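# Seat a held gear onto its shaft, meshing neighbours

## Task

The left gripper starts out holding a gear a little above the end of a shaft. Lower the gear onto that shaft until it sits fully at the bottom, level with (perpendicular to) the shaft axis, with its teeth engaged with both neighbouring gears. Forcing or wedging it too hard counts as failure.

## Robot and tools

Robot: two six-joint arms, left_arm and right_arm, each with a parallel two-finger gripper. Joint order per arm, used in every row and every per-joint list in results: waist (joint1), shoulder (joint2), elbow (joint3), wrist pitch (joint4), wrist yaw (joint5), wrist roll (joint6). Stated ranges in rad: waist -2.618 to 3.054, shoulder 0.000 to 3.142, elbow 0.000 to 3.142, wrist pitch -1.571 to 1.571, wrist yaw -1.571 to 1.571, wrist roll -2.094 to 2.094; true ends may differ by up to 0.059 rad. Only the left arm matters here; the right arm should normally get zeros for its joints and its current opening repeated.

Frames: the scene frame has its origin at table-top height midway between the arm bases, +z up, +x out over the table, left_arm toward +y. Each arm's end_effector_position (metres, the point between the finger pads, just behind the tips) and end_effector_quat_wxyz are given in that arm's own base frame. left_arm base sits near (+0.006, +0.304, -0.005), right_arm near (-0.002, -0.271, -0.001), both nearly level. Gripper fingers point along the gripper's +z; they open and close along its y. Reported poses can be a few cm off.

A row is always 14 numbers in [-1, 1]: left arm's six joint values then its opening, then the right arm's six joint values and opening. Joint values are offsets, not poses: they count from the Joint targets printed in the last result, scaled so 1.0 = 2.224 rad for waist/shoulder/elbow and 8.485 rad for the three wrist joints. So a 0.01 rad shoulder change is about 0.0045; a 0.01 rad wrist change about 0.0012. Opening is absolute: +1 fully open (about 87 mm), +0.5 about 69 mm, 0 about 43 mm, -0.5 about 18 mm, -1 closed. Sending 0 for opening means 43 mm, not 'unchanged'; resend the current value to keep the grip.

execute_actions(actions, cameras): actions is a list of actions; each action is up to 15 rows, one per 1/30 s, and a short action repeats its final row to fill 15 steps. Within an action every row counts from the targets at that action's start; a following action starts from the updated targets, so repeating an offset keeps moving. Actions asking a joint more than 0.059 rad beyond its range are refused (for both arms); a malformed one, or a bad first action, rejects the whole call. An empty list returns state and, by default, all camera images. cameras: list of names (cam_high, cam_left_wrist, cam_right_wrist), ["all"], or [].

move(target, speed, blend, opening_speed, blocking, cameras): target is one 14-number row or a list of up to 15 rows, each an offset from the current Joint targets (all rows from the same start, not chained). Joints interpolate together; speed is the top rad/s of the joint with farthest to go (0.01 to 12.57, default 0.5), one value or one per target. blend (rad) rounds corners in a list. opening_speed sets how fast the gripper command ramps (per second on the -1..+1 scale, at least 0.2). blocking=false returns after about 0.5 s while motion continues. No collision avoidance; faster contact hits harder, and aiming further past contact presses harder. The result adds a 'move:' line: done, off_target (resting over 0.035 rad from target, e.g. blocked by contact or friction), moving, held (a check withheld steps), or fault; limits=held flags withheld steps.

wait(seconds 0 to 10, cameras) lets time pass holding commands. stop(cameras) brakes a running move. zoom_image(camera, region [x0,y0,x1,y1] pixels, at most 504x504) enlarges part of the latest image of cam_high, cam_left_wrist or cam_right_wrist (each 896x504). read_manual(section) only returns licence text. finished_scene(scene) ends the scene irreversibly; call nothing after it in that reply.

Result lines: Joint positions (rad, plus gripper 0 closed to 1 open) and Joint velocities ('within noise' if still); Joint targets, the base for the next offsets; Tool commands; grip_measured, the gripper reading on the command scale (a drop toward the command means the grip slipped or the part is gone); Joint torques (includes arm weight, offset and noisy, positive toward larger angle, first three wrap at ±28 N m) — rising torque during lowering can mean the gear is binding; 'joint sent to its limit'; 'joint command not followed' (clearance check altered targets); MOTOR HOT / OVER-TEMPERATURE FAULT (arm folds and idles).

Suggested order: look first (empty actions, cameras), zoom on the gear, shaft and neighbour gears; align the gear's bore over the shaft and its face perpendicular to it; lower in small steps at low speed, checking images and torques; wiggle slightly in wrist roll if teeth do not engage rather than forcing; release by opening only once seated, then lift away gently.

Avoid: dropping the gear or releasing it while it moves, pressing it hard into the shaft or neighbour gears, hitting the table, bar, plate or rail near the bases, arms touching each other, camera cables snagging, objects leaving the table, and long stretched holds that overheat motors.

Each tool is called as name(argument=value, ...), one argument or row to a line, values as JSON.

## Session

execute_actions(
  actions=[],
  cameras=["cam_left_wrist","cam_high"],
)

zoom_image(
  camera="cam_left_wrist",
  region=[320, 50, 720, 350],
)

zoom_image(
  camera="cam_high",
  region=[450, 200, 590, 310],
)

Scene clock: 0.00 s.
left_arm: end_effector_position=(+0.2826, -0.1438, +0.1208) grip_measured=-0.511 end_effector_quat_wxyz=(-0.008, +0.859, +0.512, +0.005) | right_arm: end_effector_position=(+0.3825, +0.0000, +0.3605) grip_measured=+1.000 end_effector_quat_wxyz=(+0.707, +0.000, +0.707, +0.000)
Joint positions: left_arm=[-0.61 1.758 1.505 -1.329 -0.015 1.457 0.244] | right_arm=[0 1.047 1.047 0 0 0 1]
Joint velocities: within noise
Joint torques (N m): no reading
Heat: left arm: 27 °C; right arm: 31 °C.
Joint targets: left_arm=[-0.607 1.747 1.512 -1.335 -0.020 1.457] | right_arm=[0.000 1.043 1.058 0.005 -0.001 0.000]
Tool commands: left_gripper/opening=-1.0 right_gripper/opening=+1.0
Images, in order (width x height): cam_high 896x504, cam_left_wrist 896x504.

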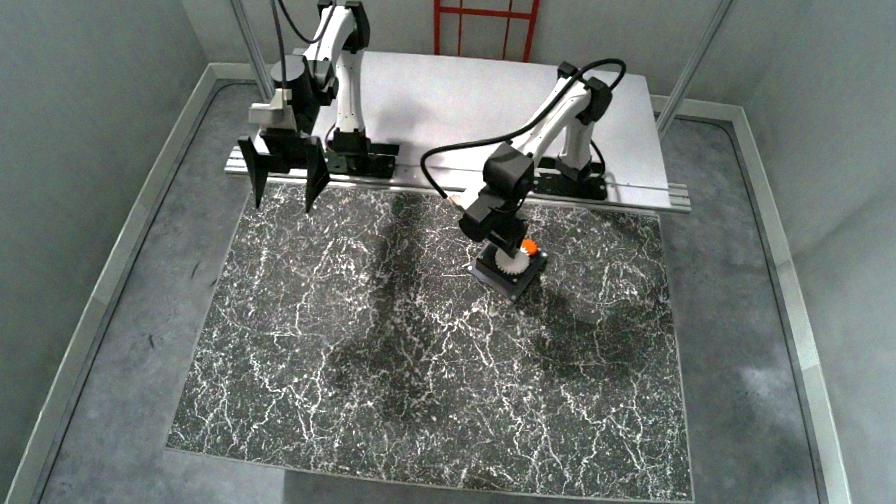

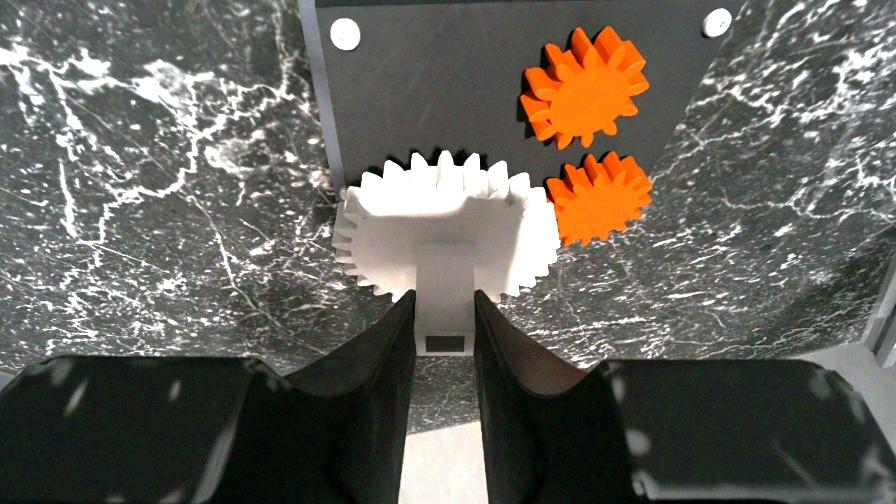

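Scaled by 1.260 from the camera's 896x504 image, which has a finer 1280x720 frame.

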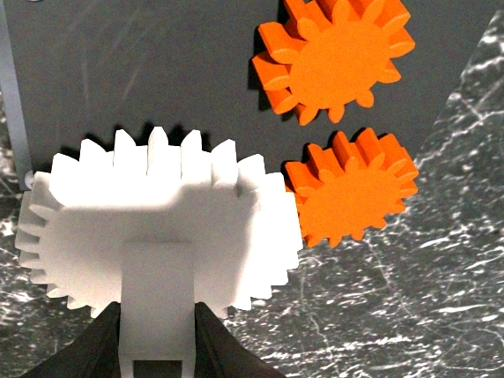

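Scaled by 3.600 from the camera's 896x504 image, which has a finer 1280x720 frame.

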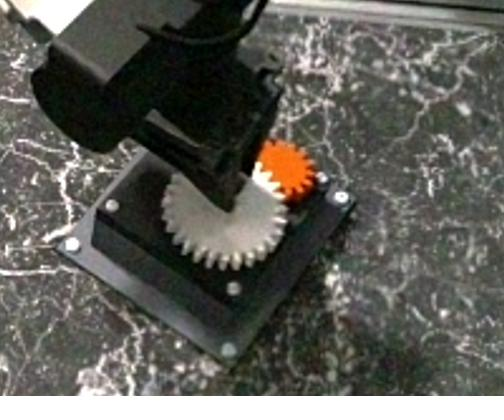

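move(
  target=[
    [0.02,0,0.0216,-0.0047,0,0,-1,0,0,0,0,0,0,1],
    [0.081,0,0.0216,-0.0047,0,0,-1,0,0,0,0,0,0,1],
  ],
  speed=0.4,
  blend=0.02,
  cameras=["cam_left_wrist"],
)

zoom_image(
  camera="cam_left_wrist",
  region=[320, 0, 720, 250],
)

Scene clock: 14.53 s.
left_arm: end_effector_position=(+0.3054, -0.0926, +0.1294) grip_measured=-0.511 end_effector_quat_wxyz=(-0.005, +0.810, +0.586, +0.006) | right_arm: end_effector_position=(+0.3825, +0.0000, +0.3605) grip_measured=+1.000 end_effector_quat_wxyz=(+0.707, +0.000, +0.707, +0.000)
Joint positions: left_arm=[-0.432 1.758 1.54 -1.354 -0.015 1.457 0.244] | right_arm=[0 1.047 1.047 0 0 0 1]
Joint torques (N m): left_arm=[0.34 -7.49 6.98 0.18 0.11 -0.01] | right_arm=[-0.24 -2.84 8.1 2.25 -0.06 0.09]
Heat: left arm: 29 °C; right arm: 33 °C.
Joint targets: left_arm=[-0.427 1.747 1.561 -1.375 -0.020 1.457] | right_arm=[0.000 1.043 1.058 0.005 -0.001 0.000]
move: done
camera_calibration:
cam_left_wrist: T_world_to_cam=[[-0.948382, 0.317103, -0.00412225, 0.318129], [0.191576, 0.583223, 0.789398, -0.0874032], [0.252725, 0.747862, -0.613868, 0.212921], [0, 0, 0, 1]] pos_world=[0.264642, -0.209139, 0.201012]
Images, in order (width x height): cam_left_wrist 896x504.

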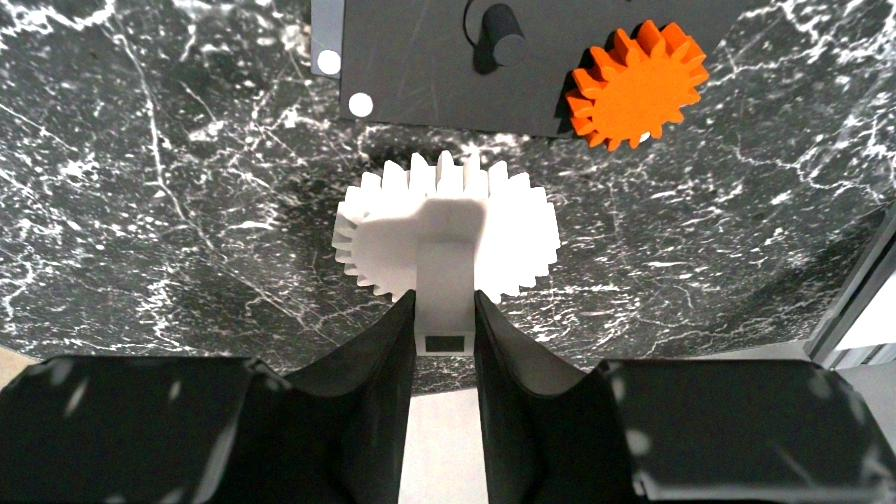

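Scaled by 1.260 from the camera's 896x504 image, which has a finer 1280x720 frame.

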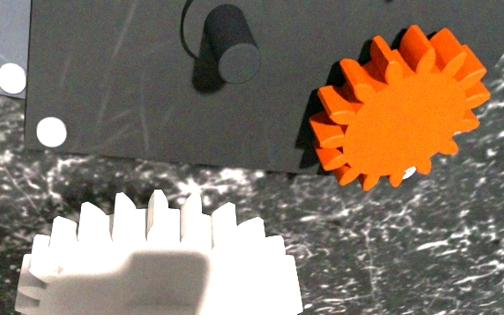

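move(
  target=[-0.0324,0,0,0,0,0,-1,0,0,0,0,0,0,1],
  speed=0.2,
  cameras=["cam_left_wrist"],
)

zoom_image(
  camera="cam_left_wrist",
  region=[320, 0, 720, 250],
)

Scene clock: 39.13 s.
left_arm: end_effector_position=(+0.2990, -0.1118, +0.1294) grip_measured=-0.511 end_effector_quat_wxyz=(-0.005, +0.829, +0.560, +0.006) | right_arm: end_effector_position=(+0.3825, +0.0000, +0.3605) grip_measured=+1.000 end_effector_quat_wxyz=(+0.707, +0.000, +0.707, +0.000)
Joint positions: left_arm=[-0.496 1.758 1.54 -1.354 -0.015 1.457 0.244] | right_arm=[0 1.047 1.047 0 0 0 1]
Joint torques (N m): left_arm=[-0.39 -7.51 6.93 0.17 0.12 -0.02] | right_arm=[-0.24 -2.84 8.09 2.25 -0.07 0.09]
Heat: left arm: 31 °C; right arm: 34 °C.
Joint targets: left_arm=[-0.499 1.747 1.561 -1.375 -0.020 1.457] | right_arm=[0.000 1.043 1.058 0.005 -0.001 0.000]
move: done
camera_calibration:
cam_left_wrist: T_world_to_cam=[[-0.926276, 0.376822, -0.00419856, 0.31808], [0.228132, 0.569575, 0.789645, -0.087473], [0.299947, 0.730472, -0.613549, 0.212868], [0, 0, 0, 1]] pos_world=[0.250736, -0.225531, 0.201013]
Images, in order (width x height): cam_left_wrist 896x504.

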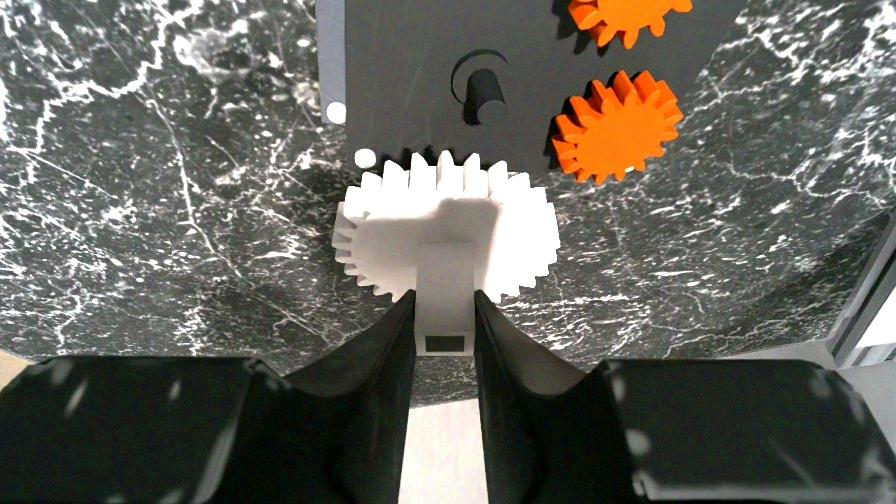

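Scaled by 1.260 from the camera's 896x504 image, which has a finer 1280x720 frame.

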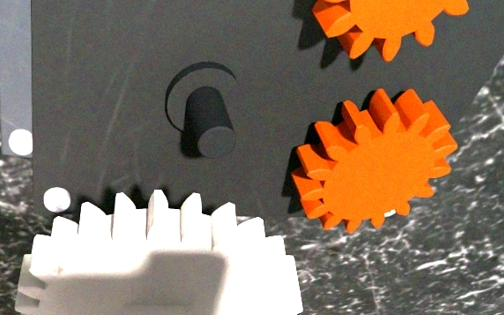

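move(
  target=[
    [-0.0472,-0.0526,-0.0319,0.0018,0.0066,0,-1,0,0,0,0,0,0,1],
    [-0.0472,-0.0265,-0.0670,0.0130,0.0066,0,-1,0,0,0,0,0,0,1],
  ],
  speed=0.25,
  cameras=["cam_left_wrist"],
)

zoom_image(
  camera="cam_left_wrist",
  region=[440, 90, 640, 320],
)

Scene clock: 77.97 s.
left_arm: end_effector_position=(+0.2722, -0.1426, +0.1214) grip_measured=-0.511 end_effector_quat_wxyz=(+0.024, +0.857, +0.515, -0.005) | right_arm: end_effector_position=(+0.3825, +0.0000, +0.3605) grip_measured=+1.000 end_effector_quat_wxyz=(+0.707, +0.000, +0.707, +0.000)
Joint positions: left_arm=[-0.601 1.675 1.419 -1.274 0.029 1.457 0.244] | right_arm=[0 1.047 1.047 0 0 0 1]
Joint torques (N m): left_arm=[-0.5 -4.92 4.78 0.54 0.31 -0.05] | right_arm=[-0.24 -2.84 8.1 2.25 -0.07 0.09]
Heat: left arm: 34 °C; right arm: 36 °C.
Joint targets: left_arm=[-0.604 1.688 1.412 -1.265 0.036 1.457] | right_arm=[0.000 1.043 1.058 0.005 -0.001 0.000]
move: done
camera_calibration:
cam_left_wrist: T_world_to_cam=[[-0.881267, 0.470768, -0.0417805, 0.310564], [0.27891, 0.589402, 0.758165, -0.0647114], [0.381545, 0.656493, -0.650722, 0.21022], [0, 0, 0, 1]] pos_world=[0.211531, -0.246071, 0.198832]
Images, in order (width x height): cam_left_wrist 896x504.

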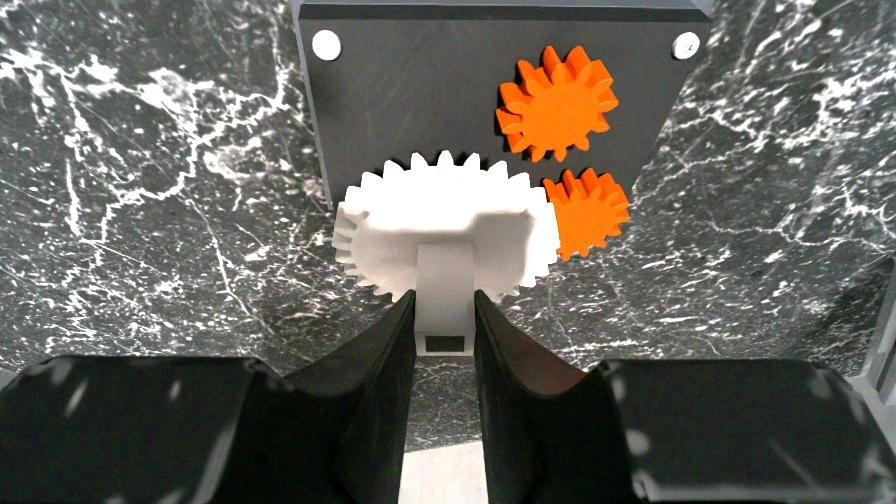

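Scaled by 2.191 from the camera's 896x504 image, which has a finer 1280x720 frame.

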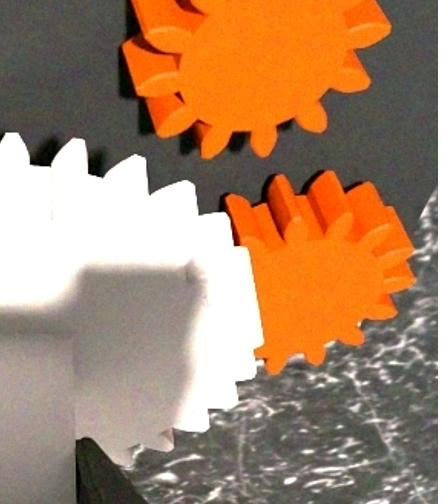

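move(
  target=[0,0,-0.0135,0.0035,0,0,-1,0,0,0,0,0,0,1],
  speed=0.1,
)

Scene clock: 81.53 s.
left_arm: end_effector_position=(+0.2721, -0.1425, +0.1142) grip_measured=-0.511 end_effector_quat_wxyz=(+0.025, +0.857, +0.515, -0.005) | right_arm: end_effector_position=(+0.3825, +0.0000, +0.3605) grip_measured=+1.000 end_effector_quat_wxyz=(+0.707, +0.000, +0.707, +0.000)
Joint positions: left_arm=[-0.601 1.675 1.391 -1.245 0.029 1.457 0.244] | right_arm=[0 1.047 1.047 0 0 0 1]
Joint torques (N m): left_arm=[-0.42 -4.88 4.83 0.56 0.29 -0.01] | right_arm=[-0.25 -2.84 8.1 2.25 -0.07 0.1]
Heat: left arm: 33 °C; right arm: 36 °C.
Joint targets: left_arm=[-0.604 1.688 1.381 -1.235 0.036 1.457] | right_arm=[0.000 1.043 1.058 0.005 -0.001 0.000]
move: done

move(
  target=[0,0,-0.0110,0.0029,0,0,-1,0,0,0,0,0,0,1],
  speed=0.1,
)

Scene clock: 84.00 s.
left_arm: end_effector_position=(+0.2718, -0.1425, +0.1081) grip_measured=-0.511 end_effector_quat_wxyz=(+0.025, +0.857, +0.515, -0.005) | right_arm: end_effector_position=(+0.3825, +0.0000, +0.3605) grip_measured=+1.000 end_effector_quat_wxyz=(+0.707, +0.000, +0.707, +0.000)
Joint positions: left_arm=[-0.601 1.675 1.367 -1.221 0.03 1.457 0.244] | right_arm=[0 1.047 1.047 0 0 0 1]
Joint torques (N m): left_arm=[-0.46 -4.97 4.6 0.57 0.28 -0.04] | right_arm=[-0.24 -2.84 8.1 2.25 -0.07 0.09]
Heat: left arm: 33 °C; right arm: 36 °C.
Joint targets: left_arm=[-0.604 1.688 1.357 -1.211 0.036 1.457] | right_arm=[0.000 1.043 1.058 0.005 -0.001 0.000]
move: done

move(
  target=[0,0,-0.0110,0.0029,0,0,-1,0,0,0,0,0,0,1],
  speed=0.08,
  cameras=["cam_left_wrist"],
)

zoom_image(
  camera="cam_left_wrist",
  region=[440, 90, 640, 320],
)

Scene clock: 88.87 s.
left_arm: end_effector_position=(+0.2717, -0.1427, +0.1053) grip_measured=-0.511 end_effector_quat_wxyz=(+0.026, +0.857, +0.515, -0.006) | right_arm: end_effector_position=(+0.3825, +0.0000, +0.3605) grip_measured=+1.000 end_effector_quat_wxyz=(+0.707, +0.000, +0.707, +0.000)
Joint positions: left_arm=[-0.601 1.675 1.355 -1.209 0.031 1.457 0.244] | right_arm=[0 1.047 1.047 0 0 0 1]
Joint torques (N m): left_arm=[-0.5 -4.98 3.63 0.67 0.26 -0.03] | right_arm=[-0.24 -2.84 8.1 2.25 -0.07 0.1]
Heat: left arm: 33 °C; right arm: 36 °C.
Joint targets: left_arm=[-0.604 1.688 1.332 -1.186 0.036 1.457] | right_arm=[0.000 1.043 1.058 0.005 -0.001 0.000]
move: done
camera_calibration:
cam_left_wrist: T_world_to_cam=[[-0.881179, 0.470785, -0.043423, 0.309756], [0.278784, 0.591584, 0.756511, -0.0517171], [0.381842, 0.654516, -0.652538, 0.199917], [0, 0, 0, 1]] pos_world=[0.211032, -0.246082, 0.183029]
Images, in order (width x height): cam_left_wrist 896x504.

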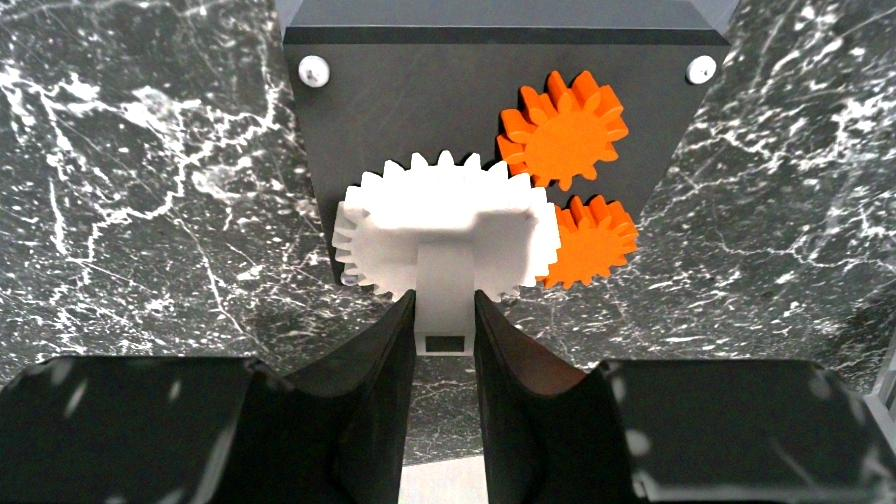

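Scaled by 2.191 from the camera's 896x504 image, which has a finer 1280x720 frame.

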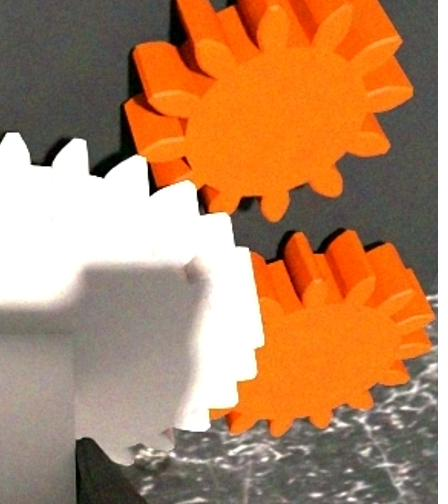

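move(
  target=[
    [0,0,-0.004,0.0002,0,-0.010,-1,0,0,0,0,0,0,1],
    [0,0,-0.004,0.0000,0,0.008,-1,0,0,0,0,0,0,1],
  ],
  speed=0.12,
  cameras=["cam_left_wrist"],
)

zoom_image(
  camera="cam_left_wrist",
  region=[440, 90, 640, 320],
)

Scene clock: 98.37 s.
left_arm: end_effector_position=(+0.2727, -0.1428, +0.1042) grip_measured=-0.511 end_effector_quat_wxyz=(+0.024, +0.866, +0.499, -0.005) | right_arm: end_effector_position=(+0.3825, +0.0000, +0.3605) grip_measured=+1.000 end_effector_quat_wxyz=(+0.707, +0.000, +0.707, +0.000)
Joint positions: left_arm=[-0.601 1.675 1.35 -1.206 0.03 1.495 0.244] | right_arm=[0 1.047 1.047 0 0 0 1]
Joint torques (N m): left_arm=[-0.47 -4.98 3.26 0.68 0.28 0.29] | right_arm=[-0.24 -2.84 8.1 2.25 -0.06 0.09]
Heat: left arm: 32 °C; right arm: 36 °C.
Joint targets: left_arm=[-0.604 1.688 1.324 -1.186 0.036 1.525] | right_arm=[0.000 1.043 1.058 0.005 -0.001 0.000]
move: done
camera_calibration:
cam_left_wrist: T_world_to_cam=[[-0.86282, 0.503709, -0.0426522, 0.310305], [0.299948, 0.57805, 0.758874, -0.0590416], [0.406907, 0.641978, -0.649839, 0.189882], [0, 0, 0, 1]] pos_world=[0.208182, -0.244074, 0.181433]
Images, in order (width x height): cam_left_wrist 896x504.

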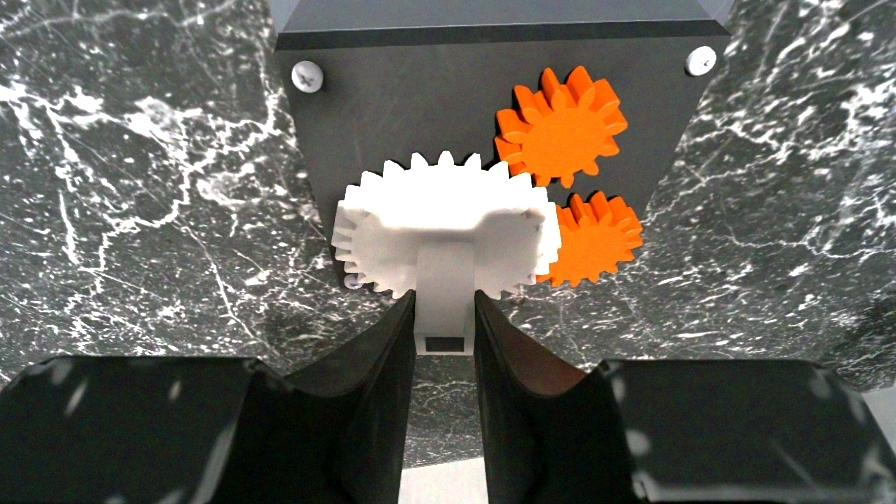

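Scaled by 2.191 from the camera's 896x504 image, which has a finer 1280x720 frame.

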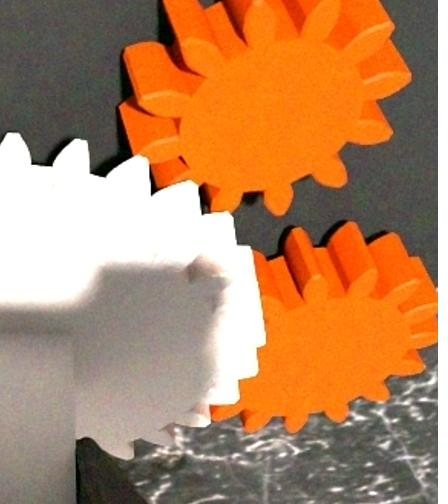

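move(
  target=[
    [0,0,-0.005,0,0,-0.014,-1,0,0,0,0,0,0,1],
    [0,0,-0.008,0,0,0.002,-1,0,0,0,0,0,0,1],
    [0,0,-0.008,0,0,-0.014,-1,0,0,0,0,0,0,1],
    [0,0,-0.008,0.0005,0,-0.008,-1,0,0,0,0,0,0,1],
  ],
  speed=0.15,
  cameras=["cam_left_wrist"],
)

zoom_image(
  camera="cam_left_wrist",
  region=[440, 90, 640, 320],
)

Scene clock: 107.73 s.
left_arm: end_effector_position=(+0.2721, -0.1420, +0.1035) grip_measured=-0.511 end_effector_quat_wxyz=(+0.028, +0.852, +0.523, -0.002) | right_arm: end_effector_position=(+0.3825, +0.0000, +0.3605) grip_measured=+1.000 end_effector_quat_wxyz=(+0.707, +0.000, +0.707, +0.000)
Joint positions: left_arm=[-0.601 1.671 1.343 -1.193 0.025 1.438 0.244] | right_arm=[0 1.047 1.047 0 0 0 1]
Joint torques (N m): left_arm=[-0.31 -4.59 2.52 0.6 0.33 0.18] | right_arm=[-0.24 -2.84 8.1 2.25 -0.07 0.09]
Heat: left arm: 31 °C; right arm: 36 °C.
Joint targets: left_arm=[-0.604 1.688 1.306 -1.181 0.036 1.457] | right_arm=[0.000 1.043 1.058 0.005 -0.001 0.000]
move: off_target (left_arm); left_arm: the elbow is farthest, 0.037 rad from its target
camera_calibration:
cam_left_wrist: T_world_to_cam=[[-0.889384, 0.454336, -0.050736, 0.31027], [0.261284, 0.596245, 0.759093, -0.0457144], [0.375134, 0.661869, -0.649002, 0.200596], [0, 0, 0, 1]] pos_world=[0.212643, -0.246478, 0.18063]
Images, in order (width x height): cam_left_wrist 896x504.

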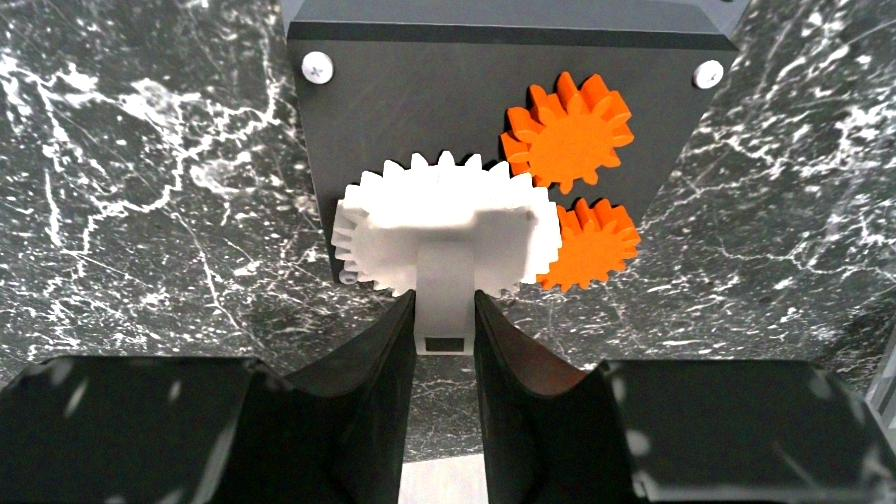

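Scaled by 2.191 from the camera's 896x504 image, which has a finer 1280x720 frame.

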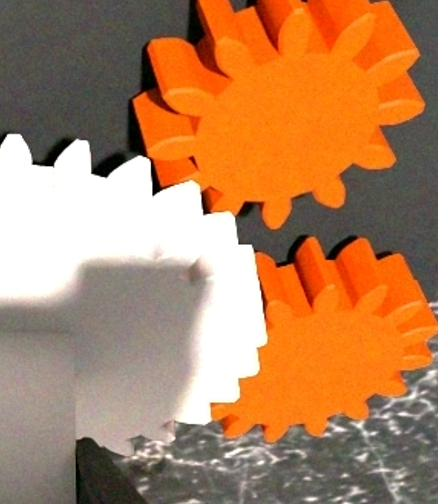

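move(
  target=[
    [0,0,-0.003,-0.003,0.0006,0.008,-1,0,0,0,0,0,0,1],
    [0,0,-0.006,-0.003,0.0006,-0.009,-1,0,0,0,0,0,0,1],
    [0,0,-0.006,-0.002,0.0006,0.009,-1,0,0,0,0,0,0,1],
    [0,0,-0.006,-0.002,0.0006,-0.003,-1,0,0,0,0,0,0,1],
  ],
  speed=0.2,
)

Scene clock: 123.70 s.
left_arm: end_effector_position=(+0.2713, -0.1415, +0.1032) grip_measured=-0.511 end_effector_quat_wxyz=(+0.027, +0.857, +0.515, -0.001) | right_arm: end_effector_position=(+0.3825, +0.0000, +0.3605) grip_measured=+1.000 end_effector_quat_wxyz=(+0.707, +0.000, +0.707, +0.000)
Joint positions: left_arm=[-0.602 1.666 1.336 -1.192 0.024 1.457 0.244] | right_arm=[0 1.047 1.047 0 0 0 1]
Joint torques (N m): left_arm=[-0.25 -4.21 2.04 0.43 0.41 -0.31] | right_arm=[-0.24 -2.84 8.09 2.25 -0.06 0.09]
Heat: left arm: 31 °C; right arm: 37 °C.
Joint targets: left_arm=[-0.604 1.688 1.292 -1.199 0.041 1.432] | right_arm=[0.000 1.043 1.058 0.005 -0.001 0.000]
move: off_target (left_arm); left_arm: the elbow is farthest, 0.043 rad from its target

move(
  target=[
    [0,0,0.036,-0.003,0,0,-1,0,0,0,0,0,0,1],
    [0,0,0.036,-0.003,0,0.011,-1,0,0,0,0,0,0,1],
    [0,0,0.002,-0.0005,0,0.011,-1,0,0,0,0,0,0,1],
  ],
  speed=0.2,
)

Scene clock: 133.80 s.
left_arm: end_effector_position=(+0.2717, -0.1418, +0.1034) grip_measured=-0.511 end_effector_quat_wxyz=(+0.023, +0.869, +0.495, -0.003) | right_arm: end_effector_position=(+0.3825, +0.0000, +0.3605) grip_measured=+1.000 end_effector_quat_wxyz=(+0.707, +0.000, +0.707, +0.000)
Joint positions: left_arm=[-0.602 1.669 1.34 -1.202 0.026 1.503 0.244] | right_arm=[0 1.047 1.047 0 0 0 1]
Joint torques (N m): left_arm=[-0.27 -4.52 2 0.47 0.37 0.21] | right_arm=[-0.25 -2.84 8.1 2.25 -0.07 0.09]
Heat: left arm: 30 °C; right arm: 37 °C.
Joint targets: left_arm=[-0.604 1.688 1.297 -1.203 0.041 1.525] | right_arm=[0.000 1.043 1.058 0.005 -0.001 0.000]
move: off_target (left_arm); left_arm: the elbow is farthest, 0.044 rad from its target

move(
  target=[0,0,0.038,-0.0012,0,0,-1,0,0,0,0,0,0,1],
  speed=0.3,
  cameras=["cam_left_wrist"],
)

zoom_image(
  camera="cam_left_wrist",
  region=[490, 130, 640, 300],
)

Scene clock: 159.27 s.
left_arm: end_effector_position=(+0.2728, -0.1426, +0.1053) grip_measured=-0.511 end_effector_quat_wxyz=(+0.024, +0.869, +0.495, -0.003) | right_arm: end_effector_position=(+0.3825, +0.0000, +0.3605) grip_measured=+1.000 end_effector_quat_wxyz=(+0.707, +0.000, +0.707, +0.000)
Joint positions: left_arm=[-0.602 1.673 1.351 -1.209 0.026 1.504 0.244] | right_arm=[0 1.047 1.047 0 0 0 1]
Joint torques (N m): left_arm=[-0.27 -4.81 7.92 0.37 0.41 0.2] | right_arm=[-0.24 -2.84 8.1 2.25 -0.07 0.09]
Heat: left arm: 30 °C; right arm: 37 °C.
Joint targets: left_arm=[-0.604 1.688 1.382 -1.213 0.041 1.525] | right_arm=[0.000 1.043 1.058 0.005 -0.001 0.000]
move: done
camera_calibration:
cam_left_wrist: T_world_to_cam=[[-0.857731, 0.512225, -0.0438421, 0.310246], [0.303218, 0.57292, 0.76146, -0.0618964], [0.415157, 0.639835, -0.646727, 0.187566], [0, 0, 0, 1]] pos_world=[0.207006, -0.243465, 0.182037]
Images, in order (width x height): cam_left_wrist 896x504.

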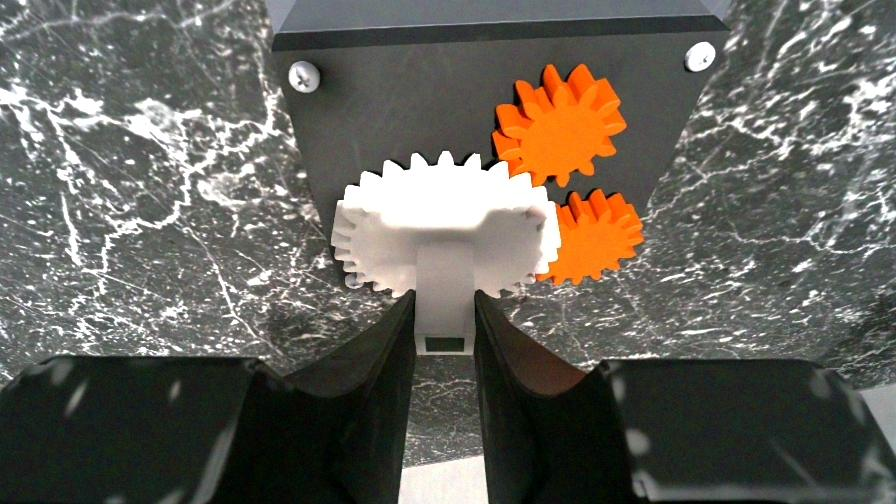

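Scaled by 2.965 from the camera's 896x504 image, which has a finer 1280x720 frame.

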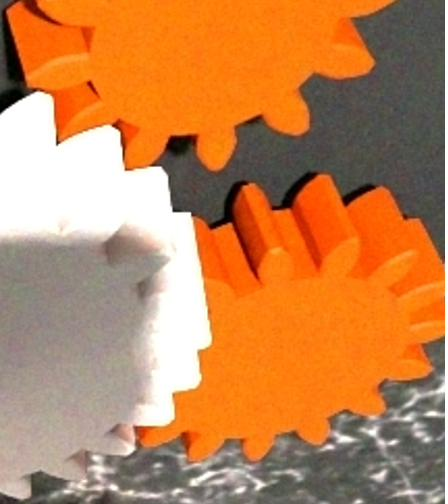

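move(
  target=[
    [0,0,0.003,0.001,0,-0.012,-1,0,0,0,0,0,0,1],
    [0,0,-0.034,0.0035,0,-0.012,-1,0,0,0,0,0,0,1],
  ],
  speed=0.2,
)

Scene clock: 164.47 s.
left_arm: end_effector_position=(+0.2718, -0.1419, +0.1035) grip_measured=-0.511 end_effector_quat_wxyz=(+0.026, +0.851, +0.524, -0.002) | right_arm: end_effector_position=(+0.3825, +0.0000, +0.3605) grip_measured=+1.000 end_effector_quat_wxyz=(+0.707, +0.000, +0.707, +0.000)
Joint positions: left_arm=[-0.602 1.674 1.346 -1.197 0.024 1.436 0.244] | right_arm=[0 1.047 1.047 0 0 0 1]
Joint torques (N m): left_arm=[-0.32 -4.92 2.18 0.62 0.42 -0.19] | right_arm=[-0.24 -2.84 8.1 2.25 -0.07 0.09]
Heat: left arm: 30 °C; right arm: 38 °C.
Joint targets: left_arm=[-0.604 1.688 1.306 -1.183 0.041 1.424] | right_arm=[0.000 1.043 1.058 0.005 -0.001 0.000]
move: off_target (left_arm); left_arm: the elbow is farthest, 0.040 rad from its target

move(
  target=[
    [0,0,0.02,-0.001,0,0,-1,0,0,0,0,0,0,1],
    [0.0135,0,0.02,-0.001,0,0,-1,0,0,0,0,0,0,1],
  ],
  speed=0.15,
)

Scene clock: 172.53 s.
left_arm: end_effector_position=(+0.2725, -0.1417, +0.1040) grip_measured=-0.511 end_effector_quat_wxyz=(+0.029, +0.849, +0.528, -0.006) | right_arm: end_effector_position=(+0.3825, +0.0000, +0.3605) grip_measured=+1.000 end_effector_quat_wxyz=(+0.707, +0.000, +0.707, +0.000)
Joint positions: left_arm=[-0.595 1.674 1.349 -1.197 0.034 1.434 0.244] | right_arm=[0 1.047 1.047 0 0 0 1]
Joint torques (N m): left_arm=[1.73 -4.93 5.55 0.51 0.31 -0.14] | right_arm=[-0.24 -2.84 8.09 2.25 -0.06 0.09]
Heat: left arm: 30 °C; right arm: 38 °C.
Joint targets: left_arm=[-0.574 1.688 1.350 -1.192 0.041 1.423] | right_arm=[0.000 1.043 1.058 0.005 -0.001 0.000]
move: done

move(
  target=[
    [-0.0115,0,-0.012,0.0005,0,0,-1,0,0,0,0,0,0,1],
    [-0.0115,0,-0.016,0.0015,0,-0.0168,-1,0,0,0,0,0,0,1],
    [-0.0115,0,-0.02,-0.001,0,0.0165,-1,0,0,0,0,0,0,1],
  ],
  speed=0.15,
  cameras=["cam_left_wrist"],
)

zoom_image(
  camera="cam_left_wrist",
  region=[440, 40, 650, 310],
)

Scene clock: 184.60 s.
left_arm: end_effector_position=(+0.2721, -0.1436, +0.1012) grip_measured=-0.511 end_effector_quat_wxyz=(+0.024, +0.875, +0.484, -0.007) | right_arm: end_effector_position=(+0.3825, +0.0000, +0.3605) grip_measured=+1.000 end_effector_quat_wxyz=(+0.707, +0.000, +0.707, +0.000)
Joint positions: left_arm=[-0.601 1.674 1.338 -1.198 0.034 1.528 0.244] | right_arm=[0 1.047 1.047 0 0 0 1]
Joint torques (N m): left_arm=[-0.02 -4.81 2.81 0.43 0.31 0.34] | right_arm=[-0.24 -2.84 8.1 2.25 -0.07 0.1]
Heat: left arm: 30 °C; right arm: 38 °C.
Joint targets: left_arm=[-0.600 1.688 1.306 -1.200 0.041 1.564] | right_arm=[0.000 1.043 1.058 0.005 -0.001 0.000]
move: done
camera_calibration:
cam_left_wrist: T_world_to_cam=[[-0.845346, 0.532747, -0.0396437, 0.309014], [0.322676, 0.568334, 0.756886, -0.0635558], [0.42576, 0.627039, -0.652343, 0.181616], [0, 0, 0, 1]] pos_world=[0.204407, -0.242386, 0.178831]
Images, in order (width x height): cam_left_wrist 896x504.

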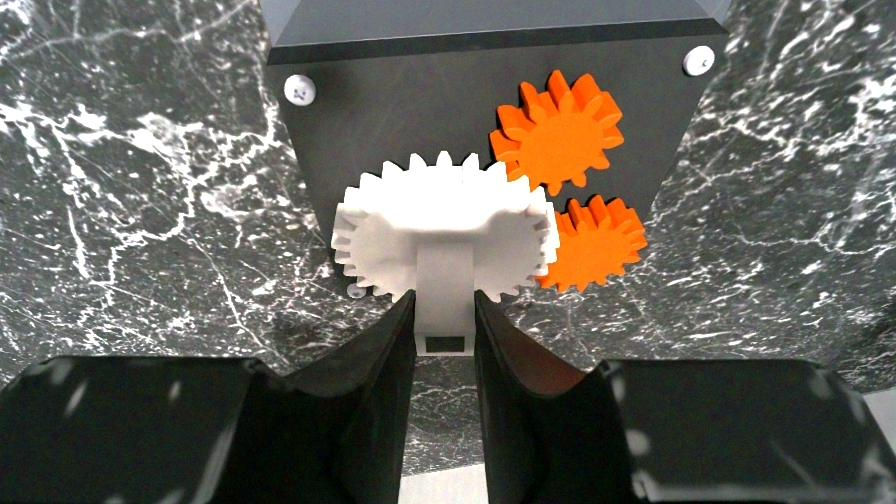

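Scaled by 1.867 from the camera's 896x504 image, which has a finer 1280x720 frame.

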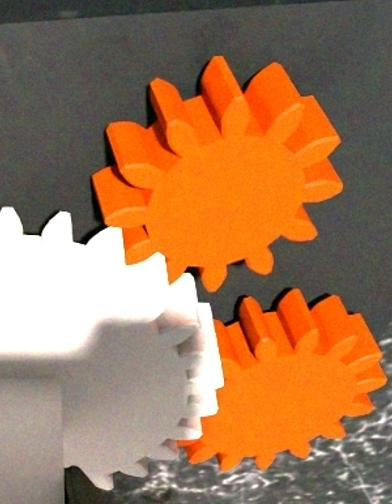

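move(
  target=[
    [0,0,-0.006,0.001,0,-0.012,-1,0,0,0,0,0,0,1],
    [0,0,-0.012,0.0015,0,-0.018,-1,0,0,0,0,0,0,1],
    [0,0,-0.016,0.0015,0,-0.006,-1,0,0,0,0,0,0,1],
    [0,0,-0.016,0.002,0,-0.013,-1,0,0,0,0,0,0,1],
  ],
  speed=0.15,
)

Scene clock: 192.60 s.
left_arm: end_effector_position=(+0.2706, -0.1435, +0.0983) grip_measured=-0.511 end_effector_quat_wxyz=(+0.031, +0.860, +0.510, -0.004) | right_arm: end_effector_position=(+0.3825, +0.0000, +0.3605) grip_measured=+1.000 end_effector_quat_wxyz=(+0.707, +0.000, +0.707, +0.000)
Joint positions: left_arm=[-0.603 1.664 1.315 -1.169 0.034 1.467 0.244] | right_arm=[0 1.047 1.047 0 0 0 1]
Joint torques (N m): left_arm=[0.21 -4.03 1.85 0.35 0.3 -0.16] | right_arm=[-0.24 -2.84 8.1 2.25 -0.07 0.1]
Heat: left arm: 30 °C; right arm: 38 °C.
Joint targets: left_arm=[-0.600 1.688 1.270 -1.183 0.041 1.453] | right_arm=[0.000 1.043 1.058 0.005 -0.001 0.000]
move: off_target (left_arm); left_arm: the elbow is farthest, 0.045 rad from its target

move(
  target=[
    [0,0,-0.001,-0.001,0,0.009,-1,0,0,0,0,0,0,1],
    [0,0,-0.004,-0.001,0,-0.007,-1,0,0,0,0,0,0,1],
    [0,0,-0.005,-0.001,0,0.009,-1,0,0,0,0,0,0,1],
    [0,0,-0.005,-0.001,0,-0.004,-1,0,0,0,0,0,0,1],
    [0,0,-0.005,-0.001,0,0,-1,0,0,0,0,0,0,1],
  ],
  speed=0.2,
  cameras=["cam_left_wrist"],
)

zoom_image(
  camera="cam_left_wrist",
  region=[310, 80, 650, 310],
)

Scene clock: 202.73 s.
left_arm: end_effector_position=(+0.2697, -0.1428, +0.0980) grip_measured=-0.511 end_effector_quat_wxyz=(+0.034, +0.853, +0.520, -0.003) | right_arm: end_effector_position=(+0.3825, +0.0000, +0.3605) grip_measured=+1.000 end_effector_quat_wxyz=(+0.707, +0.000, +0.707, +0.000)
Joint positions: left_arm=[-0.603 1.658 1.307 -1.161 0.033 1.442 0.244] | right_arm=[0 1.047 1.047 0 0 0 1]
Joint torques (N m): left_arm=[0.31 -3.41 1.58 0.22 0.32 0.08] | right_arm=[-0.24 -2.84 8.1 2.25 -0.07 0.1]
Heat: left arm: 30 °C; right arm: 39 °C.
Joint targets: left_arm=[-0.600 1.688 1.259 -1.192 0.041 1.453] | right_arm=[0.000 1.043 1.058 0.005 -0.001 0.000]
move: off_target (left_arm); left_arm: the elbow is farthest, 0.048 rad from its target
camera_calibration:
cam_left_wrist: T_world_to_cam=[[-0.886561, 0.458763, -0.059552, 0.309065], [0.26189, 0.603832, 0.752862, -0.0389647], [0.381344, 0.651862, -0.655479, 0.196003], [0, 0, 0, 1]] pos_world=[0.209465, -0.246027, 0.176217]
Images, in order (width x height): cam_left_wrist 896x504.

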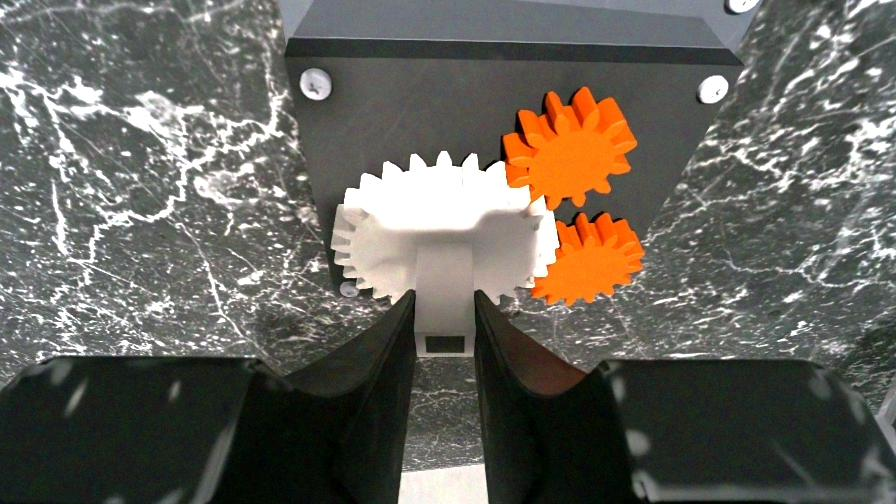

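Scaled by 1.482 from the camera's 896x504 image, which has a finer 1280x720 frame.

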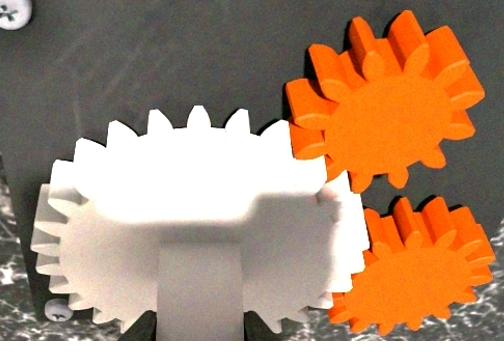

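move(
  target=[
    [0,0.0144,0.0072,-0.0030,0,0,-1,0,0,0,0,0,0,1],
    [0,0.0144,0.0072,-0.0030,0,0.008,-1,0,0,0,0,0,0,1],
    [0,0.0144,0.005,-0.0030,0,-0.008,-1,0,0,0,0,0,0,1],
    [0,0.0144,0.004,-0.0030,0,0,-1,0,0,0,0,0,0,1],
  ],
  speed=0.2,
)

Scene clock: 231.63 s.
left_arm: end_effector_position=(+0.2699, -0.1428, +0.0980) grip_measured=-0.511 end_effector_quat_wxyz=(+0.033, +0.850, +0.525, -0.003) | right_arm: end_effector_position=(+0.3825, +0.0000, +0.3605) grip_measured=+1.000 end_effector_quat_wxyz=(+0.707, +0.000, +0.707, +0.000)
Joint positions: left_arm=[-0.603 1.661 1.31 -1.162 0.032 1.431 0.244] | right_arm=[0 1.047 1.047 0 0 0 1]
Joint torques (N m): left_arm=[0.27 -1.21 2.15 -0.01 0.35 0.21] | right_arm=[-0.25 -2.84 8.1 2.25 -0.06 0.09]
Heat: left arm: 29 °C; right arm: 39 °C.
Joint targets: left_arm=[-0.600 1.720 1.268 -1.217 0.041 1.453] | right_arm=[0.000 1.043 1.058 0.005 -0.001 0.000]
move: off_target (left_arm); left_arm: the shoulder is farthest, 0.059 rad from its target

move(
  target=[
    [0,-0.0126,0.0145,0.0065,0,-0.0015,-1,0,0,0,0,0,0,1],
    [0,-0.0126,0.0145,0.0065,0,-0.0015,-0.25,0,0,0,0,0,0,1],
  ],
  speed=0.2,
  opening_speed=0.6,
  cameras=["cam_left_wrist"],
)

zoom_image(
  camera="cam_left_wrist",
  region=[310, 80, 650, 340],
)

Scene clock: 246.40 s.
left_arm: end_effector_position=(+0.2699, -0.1430, +0.0931) grip_measured=-0.250 end_effector_quat_wxyz=(+0.027, +0.851, +0.525, -0.006) | right_arm: end_effector_position=(+0.3825, +0.0000, +0.3605) grip_measured=+1.000 end_effector_quat_wxyz=(+0.707, +0.000, +0.707, +0.000)
Joint positions: left_arm=[-0.603 1.677 1.309 -1.159 0.033 1.431 0.375] | right_arm=[0 1.047 1.047 0 0 0 1]
Joint torques (N m): left_arm=[0.14 -4.79 4.74 0.44 0.32 0.07] | right_arm=[-0.25 -2.84 8.1 2.25 -0.07 0.09]
Heat: left arm: 28 °C; right arm: 39 °C.
Joint targets: left_arm=[-0.600 1.692 1.300 -1.162 0.041 1.441] | right_arm=[0.000 1.043 1.058 0.005 -0.001 0.000]
move: done
camera_calibration:
cam_left_wrist: T_world_to_cam=[[-0.892104, 0.449704, -0.0437733, 0.307735], [0.265386, 0.599929, 0.754755, -0.0368903], [0.365677, 0.661703, -0.654545, 0.198324], [0, 0, 0, 1]] pos_world=[0.2118, -0.24749, 0.171125]
Images, in order (width x height): cam_left_wrist 896x504.

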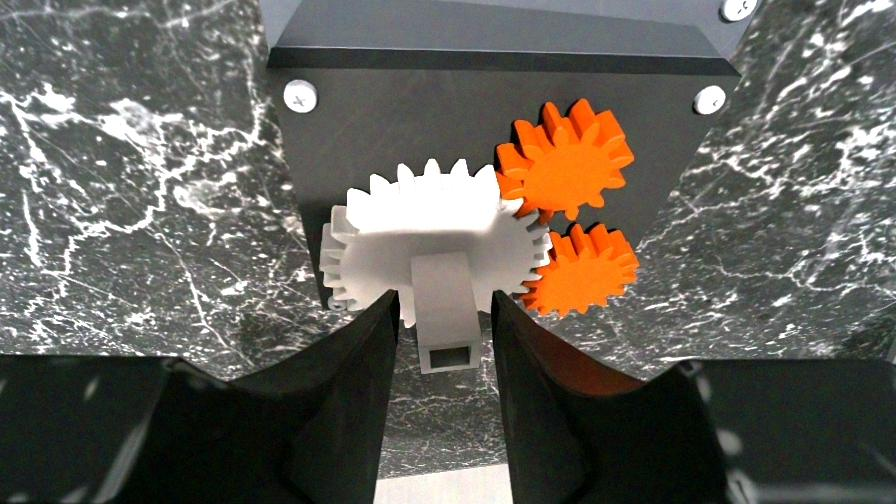

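Scaled by 1.482 from the camera's 896x504 image, which has a finer 1280x720 frame.

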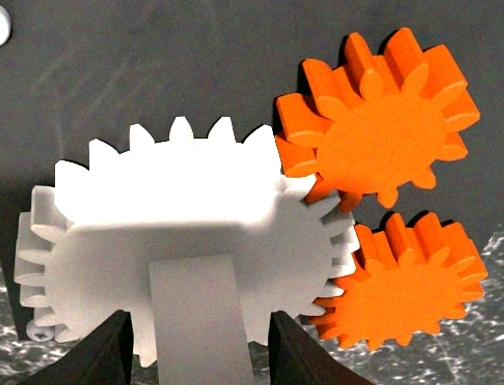

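move(
  target=[0,0,0,0,0,0,-1,0,0,0,0,0,0,1],
  opening_speed=0.7,
  cameras=["cam_left_wrist"],
)

zoom_image(
  camera="cam_left_wrist",
  region=[310, 80, 650, 340],
)

Scene clock: 260.07 s.
left_arm: end_effector_position=(+0.2699, -0.1430, +0.0931) grip_measured=-0.484 end_effector_quat_wxyz=(+0.027, +0.851, +0.525, -0.006) | right_arm: end_effector_position=(+0.3825, +0.0000, +0.3605) grip_measured=+1.000 end_effector_quat_wxyz=(+0.707, +0.000, +0.707, +0.000)
Joint positions: left_arm=[-0.603 1.677 1.309 -1.159 0.033 1.431 0.258] | right_arm=[0 1.047 1.047 0 0 0 1]
Joint torques (N m): left_arm=[0.21 -4.75 4.59 0.44 0.3 0.08] | right_arm=[-0.24 -2.84 8.1 2.25 -0.07 0.09]
Heat: left arm: 29 °C; right arm: 40 °C.
Joint targets: left_arm=[-0.600 1.692 1.300 -1.162 0.041 1.441] | right_arm=[0.000 1.043 1.058 0.005 -0.001 0.000]
move: done
camera_calibration:
cam_left_wrist: T_world_to_cam=[[-0.892104, 0.449704, -0.0437733, 0.307735], [0.265386, 0.599929, 0.754755, -0.0368903], [0.365677, 0.661703, -0.654545, 0.198324], [0, 0, 0, 1]] pos_world=[0.2118, -0.24749, 0.171125]
Images, in order (width x height): cam_left_wrist 896x504.

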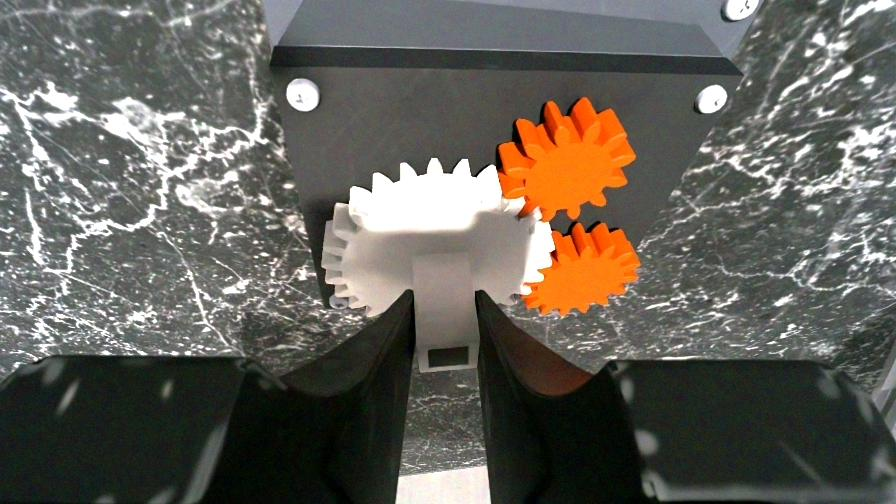

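Scaled by 1.482 from the camera's 896x504 image, which has a finer 1280x720 frame.

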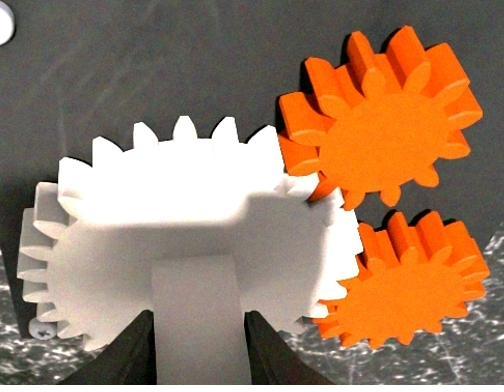

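move(
  target=[
    [0.001,0,-0.009,-0.002,0,0,-1,0,0,0,0,0,0,1],
    [0.001,0.003,-0.013,-0.003,0,0.007,-1,0,0,0,0,0,0,1],
    [0.001,0.003,-0.013,-0.003,0,-0.007,-1,0,0,0,0,0,0,1],
    [0.001,0.003,-0.013,-0.003,0,0,-1,0,0,0,0,0,0,1],
  ],
  speed=0.2,
  cameras=["cam_left_wrist"],
)

zoom_image(
  camera="cam_left_wrist",
  region=[310, 80, 650, 340],
)

Scene clock: 285.67 s.
left_arm: end_effector_position=(+0.2693, -0.1422, +0.0924) grip_measured=-0.484 end_effector_quat_wxyz=(+0.025, +0.849, +0.528, -0.006) | right_arm: end_effector_position=(+0.3825, +0.0000, +0.3605) grip_measured=+1.000 end_effector_quat_wxyz=(+0.707, +0.000, +0.707, +0.000)
Joint positions: left_arm=[-0.603 1.677 1.306 -1.158 0.031 1.424 0.258] | right_arm=[0 1.047 1.047 0 0 0 1]
Joint torques (N m): left_arm=[0.4 -4.23 2.67 0.19 0.33 0.15] | right_arm=[-0.24 -2.84 8.1 2.25 -0.07 0.09]
Heat: left arm: 30 °C; right arm: 40 °C.
Joint targets: left_arm=[-0.598 1.699 1.271 -1.187 0.041 1.440] | right_arm=[0.000 1.043 1.058 0.005 -0.001 0.000]
move: done
camera_calibration:
cam_left_wrist: T_world_to_cam=[[-0.89523, 0.443667, -0.0414981, 0.306546], [0.262137, 0.59966, 0.756103, -0.0359215], [0.360343, 0.666008, -0.653136, 0.199418], [0, 0, 0, 1]] pos_world=[0.211987, -0.247278, 0.170129]
Images, in order (width x height): cam_left_wrist 896x504.

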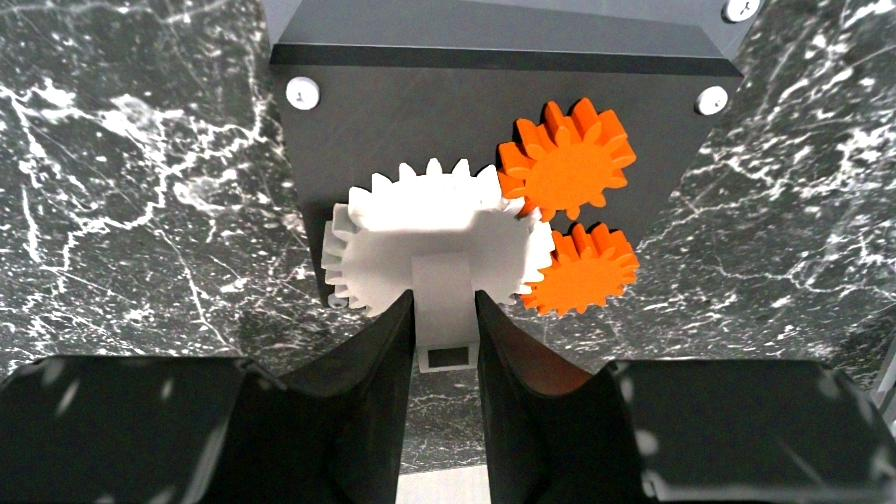

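Scaled by 1.482 from the camera's 896x504 image, which has a finer 1280x720 frame.

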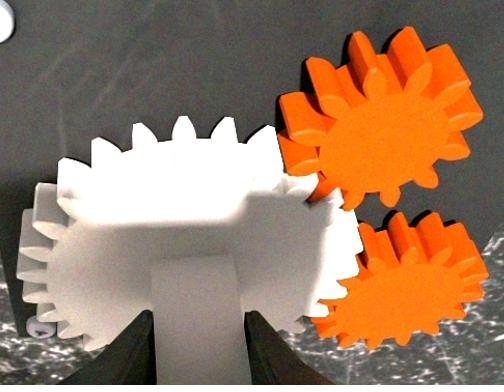

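move(
  target=[
    [0,0,0.003,0.006,0,0,-1,0,0,0,0,0,0,1],
    [0,0,-0.001,0.009,0,0.005,-1,0,0,0,0,0,0,1],
    [0,0,-0.001,0.009,0,-0.006,-1,0,0,0,0,0,0,1],
    [0,0,-0.001,0.009,0,0,-1,0,0,0,0,0,0,1],
  ],
  speed=0.2,
  cameras=["cam_left_wrist"],
)

zoom_image(
  camera="cam_left_wrist",
  region=[310, 80, 650, 340],
)

Scene clock: 301.20 s.
left_arm: end_effector_position=(+0.2717, -0.1436, +0.0922) grip_measured=-0.503 end_effector_quat_wxyz=(+0.031, +0.846, +0.533, -0.003) | right_arm: end_effector_position=(+0.3825, +0.0000, +0.3605) grip_measured=+1.000 end_effector_quat_wxyz=(+0.707, +0.000, +0.707, +0.000)
Joint positions: left_arm=[-0.603 1.677 1.305 -1.144 0.03 1.413 0.248] | right_arm=[0 1.047 1.047 0 0 0 1]
Joint torques (N m): left_arm=[0.44 -4.26 2.61 0.8 0.36 0.25] | right_arm=[-0.24 -2.84 8.1 2.25 -0.06 0.09]
Heat: left arm: 29 °C; right arm: 40 °C.
Joint targets: left_arm=[-0.598 1.699 1.269 -1.111 0.041 1.440] | right_arm=[0.000 1.043 1.058 0.005 -0.001 0.000]
move: off_target (left_arm); left_arm: the elbow is farthest, 0.036 rad from its target
camera_calibration:
cam_left_wrist: T_world_to_cam=[[-0.899412, 0.433734, -0.0541523, 0.31015], [0.247371, 0.607229, 0.755037, -0.0303831], [0.360368, 0.665694, -0.653442, 0.199385], [0, 0, 0, 1]] pos_world=[0.214617, -0.248802, 0.170022]
Images, in order (width x height): cam_left_wrist 896x504.

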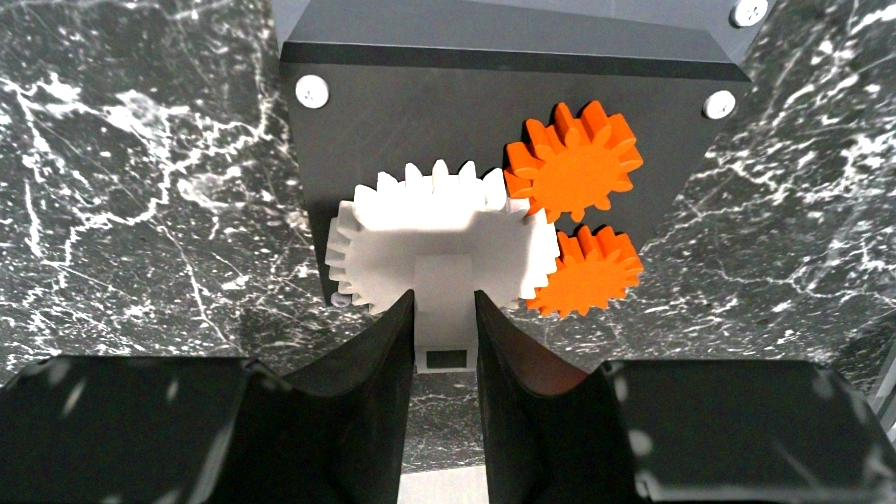

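Scaled by 1.482 from the camera's 896x504 image, which has a finer 1280x720 frame.

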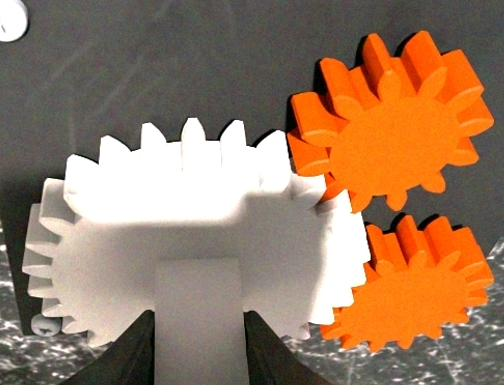

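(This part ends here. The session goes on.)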